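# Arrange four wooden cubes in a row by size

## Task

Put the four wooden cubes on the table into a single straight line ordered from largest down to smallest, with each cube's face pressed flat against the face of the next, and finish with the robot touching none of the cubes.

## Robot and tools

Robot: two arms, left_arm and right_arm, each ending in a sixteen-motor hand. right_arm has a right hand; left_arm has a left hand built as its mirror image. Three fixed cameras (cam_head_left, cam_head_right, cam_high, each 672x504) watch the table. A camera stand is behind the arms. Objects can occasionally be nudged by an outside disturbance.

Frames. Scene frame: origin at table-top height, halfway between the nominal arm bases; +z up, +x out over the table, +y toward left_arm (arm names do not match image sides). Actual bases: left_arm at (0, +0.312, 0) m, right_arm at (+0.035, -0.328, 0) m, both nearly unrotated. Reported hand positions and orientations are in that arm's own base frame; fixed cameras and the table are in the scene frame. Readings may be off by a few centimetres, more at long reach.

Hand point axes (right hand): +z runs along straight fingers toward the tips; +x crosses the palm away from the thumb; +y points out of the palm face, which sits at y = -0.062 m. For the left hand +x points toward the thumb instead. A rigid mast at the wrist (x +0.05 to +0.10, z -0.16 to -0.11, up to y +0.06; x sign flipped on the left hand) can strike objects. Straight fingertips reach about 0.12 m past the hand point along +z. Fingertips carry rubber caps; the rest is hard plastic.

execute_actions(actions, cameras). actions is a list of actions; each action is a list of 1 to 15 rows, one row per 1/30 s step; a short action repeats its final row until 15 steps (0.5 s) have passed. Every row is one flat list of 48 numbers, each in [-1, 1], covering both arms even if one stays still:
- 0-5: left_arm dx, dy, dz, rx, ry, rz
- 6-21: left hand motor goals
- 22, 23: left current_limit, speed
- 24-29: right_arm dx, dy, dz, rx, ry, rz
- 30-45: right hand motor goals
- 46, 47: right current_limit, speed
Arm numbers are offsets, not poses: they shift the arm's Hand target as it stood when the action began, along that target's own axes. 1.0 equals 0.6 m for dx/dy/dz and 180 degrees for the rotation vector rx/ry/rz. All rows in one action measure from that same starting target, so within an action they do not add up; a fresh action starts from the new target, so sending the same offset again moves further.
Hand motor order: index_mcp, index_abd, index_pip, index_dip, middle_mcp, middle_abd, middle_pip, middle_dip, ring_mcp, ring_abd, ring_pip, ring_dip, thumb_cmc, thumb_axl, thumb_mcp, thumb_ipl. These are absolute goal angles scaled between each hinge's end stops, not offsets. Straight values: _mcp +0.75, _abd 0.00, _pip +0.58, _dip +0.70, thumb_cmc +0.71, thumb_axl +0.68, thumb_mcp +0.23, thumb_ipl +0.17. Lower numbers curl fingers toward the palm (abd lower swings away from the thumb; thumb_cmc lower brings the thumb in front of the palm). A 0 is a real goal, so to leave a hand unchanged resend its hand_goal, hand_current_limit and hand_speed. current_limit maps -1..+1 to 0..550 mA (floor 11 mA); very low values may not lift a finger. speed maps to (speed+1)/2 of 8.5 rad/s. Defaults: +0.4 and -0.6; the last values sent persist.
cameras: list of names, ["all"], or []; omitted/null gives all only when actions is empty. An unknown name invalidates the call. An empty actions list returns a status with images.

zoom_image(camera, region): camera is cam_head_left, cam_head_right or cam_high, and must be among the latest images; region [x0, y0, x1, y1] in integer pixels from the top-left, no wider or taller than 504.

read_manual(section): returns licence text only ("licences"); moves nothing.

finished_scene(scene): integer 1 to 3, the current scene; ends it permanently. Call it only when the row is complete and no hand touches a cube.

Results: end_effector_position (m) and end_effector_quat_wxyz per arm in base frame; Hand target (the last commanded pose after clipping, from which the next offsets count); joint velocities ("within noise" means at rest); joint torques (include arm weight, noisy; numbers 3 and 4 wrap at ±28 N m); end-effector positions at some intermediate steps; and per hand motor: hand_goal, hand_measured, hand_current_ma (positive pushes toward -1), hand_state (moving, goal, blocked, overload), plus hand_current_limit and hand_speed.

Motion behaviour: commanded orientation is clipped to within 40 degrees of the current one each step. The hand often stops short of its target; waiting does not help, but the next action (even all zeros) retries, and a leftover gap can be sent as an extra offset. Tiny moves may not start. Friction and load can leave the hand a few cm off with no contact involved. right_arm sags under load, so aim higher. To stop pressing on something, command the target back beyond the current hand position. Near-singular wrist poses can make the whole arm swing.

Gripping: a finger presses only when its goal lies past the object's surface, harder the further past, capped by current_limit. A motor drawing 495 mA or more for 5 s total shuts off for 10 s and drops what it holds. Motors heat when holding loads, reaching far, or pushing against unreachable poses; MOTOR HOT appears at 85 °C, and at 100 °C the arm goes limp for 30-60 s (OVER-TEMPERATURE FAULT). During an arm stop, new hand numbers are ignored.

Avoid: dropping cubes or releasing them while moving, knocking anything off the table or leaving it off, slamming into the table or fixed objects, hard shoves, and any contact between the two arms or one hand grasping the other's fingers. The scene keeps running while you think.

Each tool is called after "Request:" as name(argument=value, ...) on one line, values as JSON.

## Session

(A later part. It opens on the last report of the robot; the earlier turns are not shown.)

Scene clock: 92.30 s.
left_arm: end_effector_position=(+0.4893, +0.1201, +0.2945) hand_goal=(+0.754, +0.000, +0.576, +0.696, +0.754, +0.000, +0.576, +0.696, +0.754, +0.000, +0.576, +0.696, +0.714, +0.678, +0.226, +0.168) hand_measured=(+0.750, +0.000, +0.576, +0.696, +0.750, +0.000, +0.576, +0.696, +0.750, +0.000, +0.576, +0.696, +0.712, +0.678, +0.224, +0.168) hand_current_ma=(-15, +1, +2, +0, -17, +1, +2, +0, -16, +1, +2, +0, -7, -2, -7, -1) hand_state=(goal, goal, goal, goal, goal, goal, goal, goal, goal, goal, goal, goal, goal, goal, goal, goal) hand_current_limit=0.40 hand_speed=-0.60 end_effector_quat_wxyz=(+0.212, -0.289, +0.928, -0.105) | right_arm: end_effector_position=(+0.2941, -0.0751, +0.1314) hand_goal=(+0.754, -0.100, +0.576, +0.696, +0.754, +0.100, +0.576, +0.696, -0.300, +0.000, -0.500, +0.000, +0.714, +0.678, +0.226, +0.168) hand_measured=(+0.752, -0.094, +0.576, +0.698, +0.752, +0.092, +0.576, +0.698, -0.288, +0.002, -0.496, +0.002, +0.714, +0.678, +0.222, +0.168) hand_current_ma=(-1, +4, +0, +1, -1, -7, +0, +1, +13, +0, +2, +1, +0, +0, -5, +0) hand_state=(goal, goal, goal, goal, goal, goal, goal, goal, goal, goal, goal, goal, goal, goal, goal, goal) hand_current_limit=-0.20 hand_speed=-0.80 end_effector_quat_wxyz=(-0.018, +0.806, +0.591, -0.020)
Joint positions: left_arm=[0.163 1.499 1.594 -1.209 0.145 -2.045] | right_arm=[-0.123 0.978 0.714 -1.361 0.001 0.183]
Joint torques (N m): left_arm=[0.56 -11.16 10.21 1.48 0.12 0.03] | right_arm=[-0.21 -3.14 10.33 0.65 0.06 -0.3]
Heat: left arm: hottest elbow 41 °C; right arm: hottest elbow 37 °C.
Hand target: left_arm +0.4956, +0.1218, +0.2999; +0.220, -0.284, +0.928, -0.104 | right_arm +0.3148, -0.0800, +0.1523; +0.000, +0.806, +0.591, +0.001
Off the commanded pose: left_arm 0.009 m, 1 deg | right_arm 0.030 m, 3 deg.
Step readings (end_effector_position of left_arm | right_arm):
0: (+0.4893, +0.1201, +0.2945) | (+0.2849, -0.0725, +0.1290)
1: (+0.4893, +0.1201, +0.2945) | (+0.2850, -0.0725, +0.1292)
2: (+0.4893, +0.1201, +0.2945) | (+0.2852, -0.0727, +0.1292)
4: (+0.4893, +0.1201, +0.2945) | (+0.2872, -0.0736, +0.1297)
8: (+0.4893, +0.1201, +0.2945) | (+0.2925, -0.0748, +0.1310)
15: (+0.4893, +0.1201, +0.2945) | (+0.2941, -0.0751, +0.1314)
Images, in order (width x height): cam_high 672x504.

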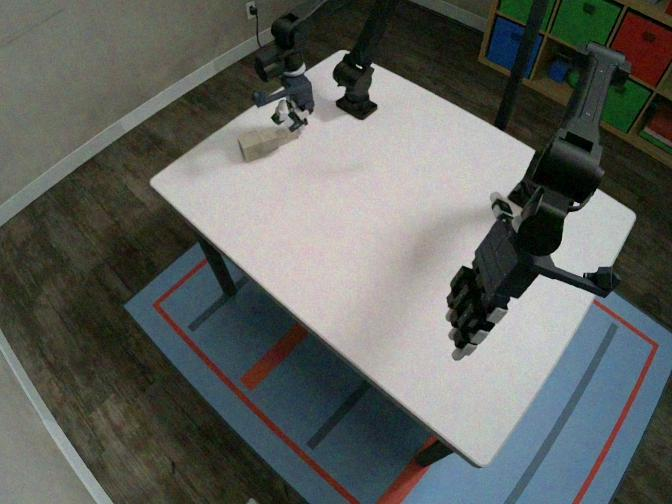

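Request:
execute_actions(actions=[[[0,0,0,0,0,0,0.754,0,0.576,0.696,0.754,0,0.576,0.696,0.754,0,0.576,0.696,0.714,0.678,0.226,0.168,0.4,-0.6,0,0.012,0,0,0,0,0.754,-0.1,0.576,0.696,0.754,0.1,0.576,0.696,-0.3,0,-0.5,0,0.714,0.678,0.226,0.168,-0.2,-0.8]]], cameras=["cam_high"])

Request:
zoom_image(camera="cam_high", region=[272, 105, 322, 155])

Scene clock: 93.13 s.
left_arm: end_effector_position=(+0.4893, +0.1201, +0.2945) hand_goal=(+0.754, +0.000, +0.576, +0.696, +0.754, +0.000, +0.576, +0.696, +0.754, +0.000, +0.576, +0.696, +0.714, +0.678, +0.226, +0.168) hand_measured=(+0.750, +0.000, +0.576, +0.696, +0.750, +0.000, +0.576, +0.696, +0.750, +0.000, +0.576, +0.696, +0.712, +0.678, +0.224, +0.168) hand_current_ma=(-15, +1, +2, +0, -17, +1, +2, +0, -16, +1, +2, +0, -7, -2, -7, -1) hand_state=(goal, goal, goal, goal, goal, goal, goal, goal, goal, goal, goal, goal, goal, goal, goal, goal) hand_current_limit=0.40 hand_speed=-0.60 end_effector_quat_wxyz=(+0.212, -0.289, +0.928, -0.105) | right_arm: end_effector_position=(+0.2987, -0.0766, +0.1309) hand_goal=(+0.754, -0.100, +0.576, +0.696, +0.754, +0.100, +0.576, +0.696, -0.300, +0.000, -0.500, +0.000, +0.714, +0.678, +0.226, +0.168) hand_measured=(+0.760, -0.094, +0.580, +0.698, +0.760, +0.092, +0.580, +0.698, -0.288, +0.002, -0.496, +0.002, +0.714, +0.678, +0.222, +0.168) hand_current_ma=(+5, +4, +2, +1, +5, -7, +2, +1, +13, +0, +2, +1, +0, +0, -5, +0) hand_state=(goal, goal, goal, goal, goal, goal, goal, goal, goal, goal, goal, goal, goal, goal, goal, goal) hand_current_limit=-0.20 hand_speed=-0.80 end_effector_quat_wxyz=(-0.020, +0.807, +0.590, -0.022)
Joint positions: left_arm=[0.163 1.499 1.594 -1.209 0.145 -2.045] | right_arm=[-0.127 0.998 0.725 -1.358 0.001 0.181]
Joint torques (N m): left_arm=[0.5 -11.4 10.18 1.51 0.11 0.03] | right_arm=[-0.32 -3.25 10.56 0.75 0.14 -0.32]
Heat: left arm: hottest elbow 41 °C; right arm: hottest elbow 37 °C.
Hand target: left_arm +0.4956, +0.1218, +0.2999; +0.220, -0.284, +0.928, -0.104 | right_arm +0.3217, -0.0822, +0.1524; +0.000, +0.806, +0.591, +0.001
Off the commanded pose: left_arm 0.009 m, 1 deg | right_arm 0.032 m, 3 deg.
Step readings (end_effector_position of left_arm | right_arm):
0: (+0.4893, +0.1201, +0.2945) | (+0.2941, -0.0751, +0.1314)
1: (+0.4893, +0.1201, +0.2945) | (+0.2941, -0.0751, +0.1314)
2: (+0.4893, +0.1201, +0.2945) | (+0.2943, -0.0752, +0.1313)
4: (+0.4893, +0.1201, +0.2945) | (+0.2957, -0.0757, +0.1313)
8: (+0.4893, +0.1201, +0.2945) | (+0.2982, -0.0765, +0.1308)
15: (+0.4893, +0.1201, +0.2945) | (+0.2987, -0.0766, +0.1309)
Images, in order (width x height): cam_high 672x504.

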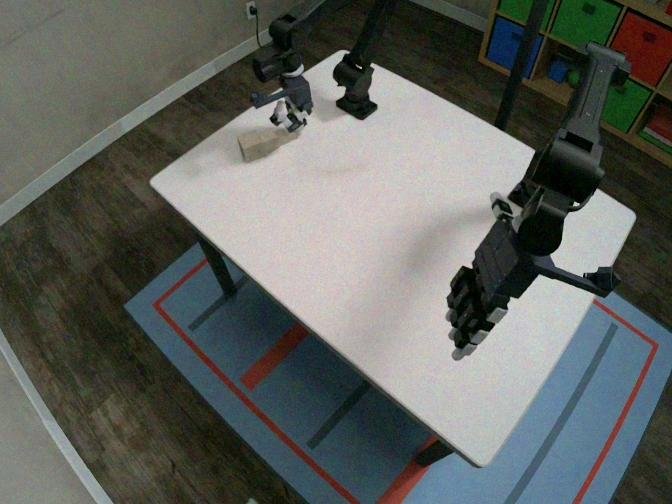

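Scaled by 10.080 from the camera's 672x504 image, which has a finer 960x720 frame.

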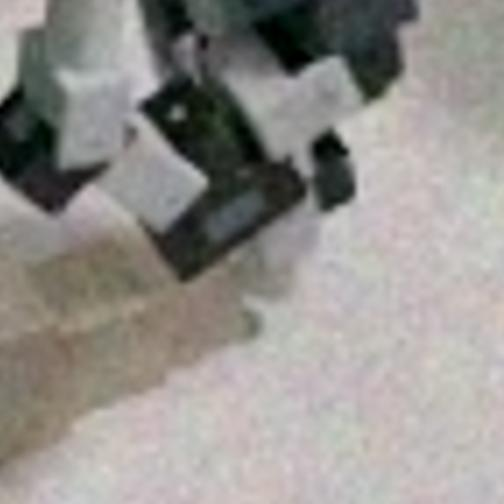

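Request:
execute_actions(actions=[[[0,0,0,0,0,0,0.754,0,0.576,0.696,0.754,0,0.576,0.696,0.754,0,0.576,0.696,0.714,0.678,0.226,0.168,0.4,-0.6,0,0.01,0,0,0,0,0.754,-0.1,0.576,0.696,0.754,0.1,0.576,0.696,-0.3,0,-0.5,0,0.714,0.678,0.226,0.168,-0.2,-0.8]]], cameras=["cam_high"])

Request:
zoom_image(camera="cam_high", region=[232, 105, 302, 165])

Scene clock: 94.00 s.
left_arm: end_effector_position=(+0.4893, +0.1201, +0.2945) hand_goal=(+0.754, +0.000, +0.576, +0.696, +0.754, +0.000, +0.576, +0.696, +0.754, +0.000, +0.576, +0.696, +0.714, +0.678, +0.226, +0.168) hand_measured=(+0.750, +0.000, +0.576, +0.696, +0.750, +0.000, +0.576, +0.696, +0.750, +0.000, +0.576, +0.696, +0.712, +0.678, +0.224, +0.168) hand_current_ma=(-15, +1, +2, +0, -17, +1, +2, +0, -16, +1, +2, +0, -7, -2, -7, -1) hand_state=(goal, goal, goal, goal, goal, goal, goal, goal, goal, goal, goal, goal, goal, goal, goal, goal) hand_current_limit=0.40 hand_speed=-0.60 end_effector_quat_wxyz=(+0.212, -0.289, +0.928, -0.105) | right_arm: end_effector_position=(+0.3021, -0.0778, +0.1305) hand_goal=(+0.754, -0.100, +0.576, +0.696, +0.754, +0.100, +0.576, +0.696, -0.300, +0.000, -0.500, +0.000, +0.714, +0.678, +0.226, +0.168) hand_measured=(+0.768, -0.094, +0.584, +0.698, +0.766, +0.092, +0.584, +0.698, -0.288, +0.002, -0.496, +0.002, +0.714, +0.678, +0.222, +0.168) hand_current_ma=(+19, +4, +7, +1, +15, -7, +6, +1, +13, +0, +2, +1, +0, +0, -5, +0) hand_state=(goal, goal, goal, goal, goal, goal, goal, goal, goal, goal, goal, goal, goal, goal, goal, goal) hand_current_limit=-0.20 hand_speed=-0.80 end_effector_quat_wxyz=(-0.023, +0.807, +0.590, -0.024)
Joint positions: left_arm=[0.163 1.499 1.594 -1.209 0.145 -2.045] | right_arm=[-0.13 1.014 0.735 -1.358 0 0.178]
Joint torques (N m): left_arm=[0.5 -11.34 10.19 1.48 0.13 0.03] | right_arm=[0.5 -3.6 10.58 1.11 0.13 -0.34]
Heat: left arm: hottest elbow 41 °C; right arm: hottest elbow 37 °C.
Hand target: left_arm +0.4956, +0.1218, +0.2999; +0.220, -0.284, +0.928, -0.104 | right_arm +0.3274, -0.0839, +0.1523; +0.000, +0.806, +0.592, +0.001
Off the commanded pose: left_arm 0.009 m, 1 deg | right_arm 0.034 m, 4 deg.
Step readings (end_effector_position of left_arm | right_arm):
0: (+0.4893, +0.1201, +0.2945) | (+0.2987, -0.0766, +0.1309)
1: (+0.4893, +0.1201, +0.2945) | (+0.2987, -0.0766, +0.1309)
2: (+0.4893, +0.1201, +0.2945) | (+0.2988, -0.0766, +0.1309)
4: (+0.4893, +0.1201, +0.2945) | (+0.2997, -0.0770, +0.1308)
8: (+0.4893, +0.1201, +0.2945) | (+0.3016, -0.0778, +0.1304)
15: (+0.4893, +0.1201, +0.2945) | (+0.3021, -0.0778, +0.1305)
Images, in order (width x height): cam_high 672x504.

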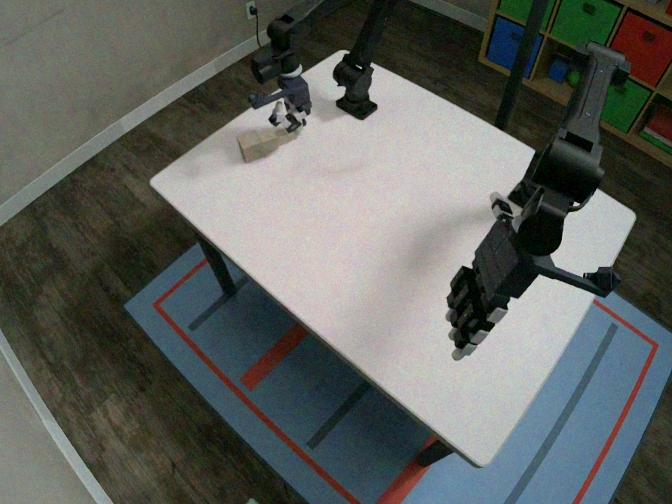

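Scaled by 7.200 from the camera's 672x504 image, which has a finer 960x720 frame.

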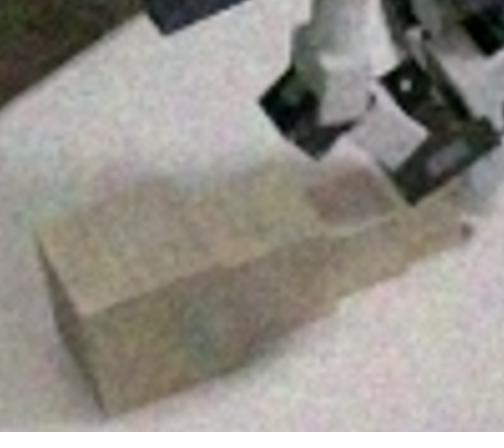

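Request:
execute_actions(actions=[[[0,0,0,0,0,0,0.754,0,0.576,0.696,0.754,0,0.576,0.696,0.754,0,0.576,0.696,0.714,0.678,0.226,0.168,0.4,-0.6,0,-0.07,0.01,0,0,0,0.754,-0.1,0.576,0.696,0.754,0.1,0.576,0.696,-0.3,0,-0.5,0,0.714,0.678,0.226,0.168,-0.2,-0.8]],[[0,0,0,0,0,0,0.754,0,0.576,0.696,0.754,0,0.576,0.696,0.754,0,0.576,0.696,0.714,0.678,0.226,0.168,0.4,-0.6,0,-0.01,-0.12,0,0,0,0.754,-0.1,0.576,0.696,0.754,0.1,0.576,0.696,-0.3,0,-0.5,0,0.714,0.678,0.226,0.168,-0.2,-0.8]],[[0,0,0,0,0,0,0.754,0,0.576,0.696,0.754,0,0.576,0.696,0.754,0,0.576,0.696,0.714,0.678,0.226,0.168,0.4,-0.6,0.15,0.05,-0.08,0,0,0,0.754,0,0.576,0.696,0.754,0,0.576,0.696,-0.3,0,-0.5,0,0.714,0.678,0.226,0.168,-0.2,-0.8]],[[0,0,0,0,0,0,0.754,0,0.576,0.696,0.754,0,0.576,0.696,0.754,0,0.576,0.696,0.714,0.678,0.226,0.168,0.4,-0.6,0.18,0.1,0,0,0,0,0.754,0,0.576,0.696,0.754,0,0.576,0.696,-0.3,0,-0.5,0,0.714,0.678,0.226,0.168,-0.2,-0.8]]], cameras=["all"])

Request:
zoom_image(camera="cam_high", region=[232, 115, 302, 170])

Request:
zoom_image(camera="cam_head_left", region=[545, 230, 605, 325])

Scene clock: 96.83 s.
left_arm: end_effector_position=(+0.4893, +0.1201, +0.2945) hand_goal=(+0.754, +0.000, +0.576, +0.696, +0.754, +0.000, +0.576, +0.696, +0.754, +0.000, +0.576, +0.696, +0.714, +0.678, +0.226, +0.168) hand_measured=(+0.750, +0.000, +0.576, +0.696, +0.750, +0.000, +0.576, +0.696, +0.750, +0.000, +0.576, +0.696, +0.712, +0.678, +0.224, +0.168) hand_current_ma=(-15, +1, +2, +0, -17, +1, +2, +0, -16, +1, +2, +0, -7, -2, -7, -1) hand_state=(goal, goal, goal, goal, goal, goal, goal, goal, goal, goal, goal, goal, goal, goal, goal, goal) hand_current_limit=0.40 hand_speed=-0.60 end_effector_quat_wxyz=(+0.212, -0.289, +0.928, -0.105) | right_arm: end_effector_position=(+0.4157, +0.0939, +0.2418) hand_goal=(+0.754, +0.000, +0.576, +0.696, +0.754, +0.000, +0.576, +0.696, -0.300, +0.000, -0.500, +0.000, +0.714, +0.678, +0.226, +0.168) hand_measured=(+0.754, -0.002, +0.578, +0.698, +0.752, +0.002, +0.578, +0.698, -0.288, +0.002, -0.496, +0.002, +0.714, +0.678, +0.222, +0.168) hand_current_ma=(+0, +0, +1, +1, -1, +1, +0, +1, +13, +0, +2, +1, +0, +0, -5, +0) hand_state=(goal, goal, goal, goal, goal, goal, goal, goal, goal, goal, goal, goal, goal, goal, goal, goal) hand_current_limit=-0.20 hand_speed=-0.80 end_effector_quat_wxyz=(-0.008, +0.799, +0.601, -0.022)
Joint positions: left_arm=[0.163 1.499 1.594 -1.209 0.145 -2.045] | right_arm=[0.388 1.331 1.272 -1.557 -0.005 0.669]
Joint torques (N m): left_arm=[0.56 -11.28 10.19 1.55 0.12 0.03] | right_arm=[-0.38 -9.52 10.55 -0.42 0.3 -0.11]
Heat: left arm: hottest elbow 41 °C; right arm: hottest elbow 38 °C.
Hand target: left_arm +0.4956, +0.1218, +0.2999; +0.220, -0.284, +0.928, -0.104 | right_arm +0.4268, +0.0922, +0.2666; +0.000, +0.806, +0.591, +0.001
Off the commanded pose: left_arm 0.009 m, 1 deg | right_arm 0.027 m, 3 deg.
Step readings (end_effector_position of left_arm | right_arm):
0: (+0.4893, +0.1201, +0.2945) | (+0.3021, -0.0778, +0.1305)
1: (+0.4893, +0.1201, +0.2945) | (+0.3021, -0.0778, +0.1305)
2: (+0.4893, +0.1201, +0.2945) | (+0.3021, -0.0777, +0.1312)
4: (+0.4893, +0.1201, +0.2945) | (+0.2996, -0.0774, +0.1336)
8: (+0.4893, +0.1201, +0.2945) | (+0.2905, -0.0756, +0.1409)
15: (+0.4893, +0.1201, +0.2945) | (+0.2877, -0.0739, +0.1436)
16: (+0.4893, +0.1201, +0.2945) | (+0.2870, -0.0738, +0.1434)
17: (+0.4893, +0.1201, +0.2945) | (+0.2832, -0.0733, +0.1433)
19: (+0.4893, +0.1201, +0.2945) | (+0.2745, -0.0723, +0.1475)
23: (+0.4893, +0.1201, +0.2945) | (+0.2709, -0.0718, +0.1751)
30: (+0.4893, +0.1201, +0.2945) | (+0.2730, -0.0713, +0.1980)
31: (+0.4893, +0.1201, +0.2945) | (+0.2725, -0.0706, +0.1980)
32: (+0.4893, +0.1201, +0.2945) | (+0.2731, -0.0667, +0.1994)
34: (+0.4893, +0.1201, +0.2945) | (+0.2829, -0.0466, +0.2083)
38: (+0.4893, +0.1201, +0.2945) | (+0.3166, +0.0021, +0.2385)
45: (+0.4893, +0.1201, +0.2945) | (+0.3292, +0.0075, +0.2457)
46: (+0.4893, +0.1201, +0.2945) | (+0.3291, +0.0071, +0.2446)
47: (+0.4893, +0.1201, +0.2945) | (+0.3316, +0.0097, +0.2449)
49: (+0.4893, +0.1201, +0.2945) | (+0.3466, +0.0275, +0.2481)
53: (+0.4893, +0.1201, +0.2945) | (+0.3919, +0.0823, +0.2488)
60: (+0.4893, +0.1201, +0.2945) | (+0.4128, +0.0944, +0.2341)

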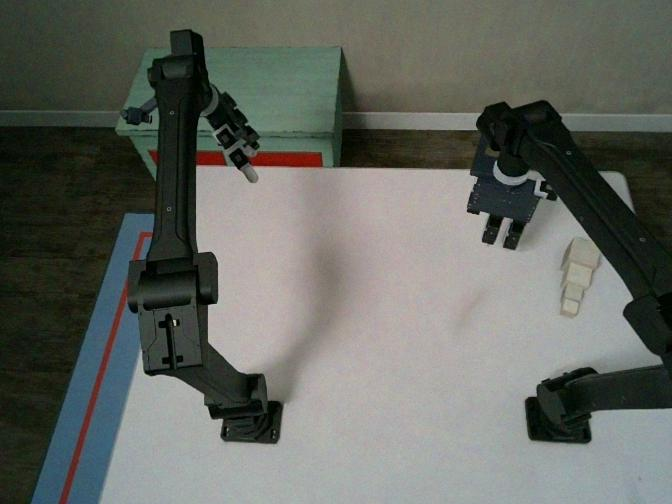

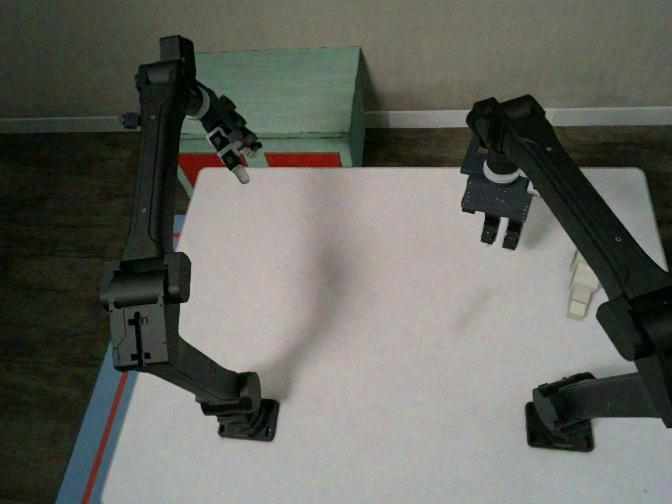

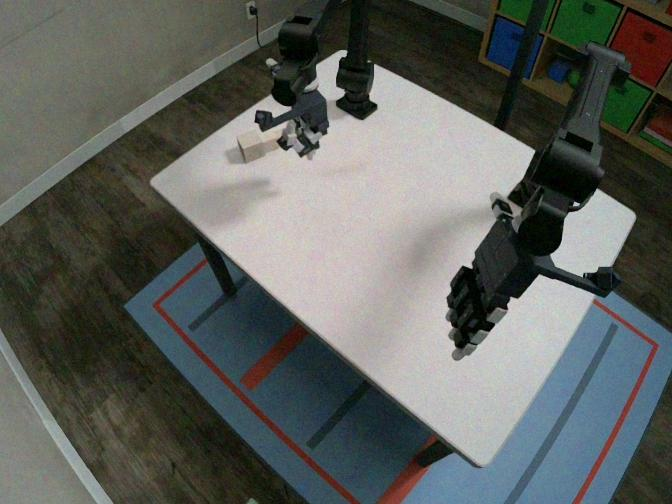

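Scaled by 7.200 from the camera's 672x504 image, which has a finer 960x720 frame.

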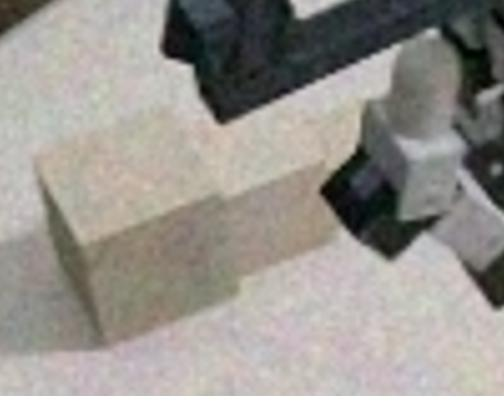

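Scaled by 5.305 from the camera's 672x504 image, which has a finer 960x720 frame.

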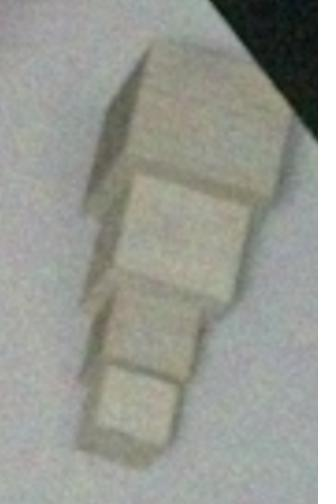

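Request:
finished_scene(scene=2)

The scene is finished: the task was done.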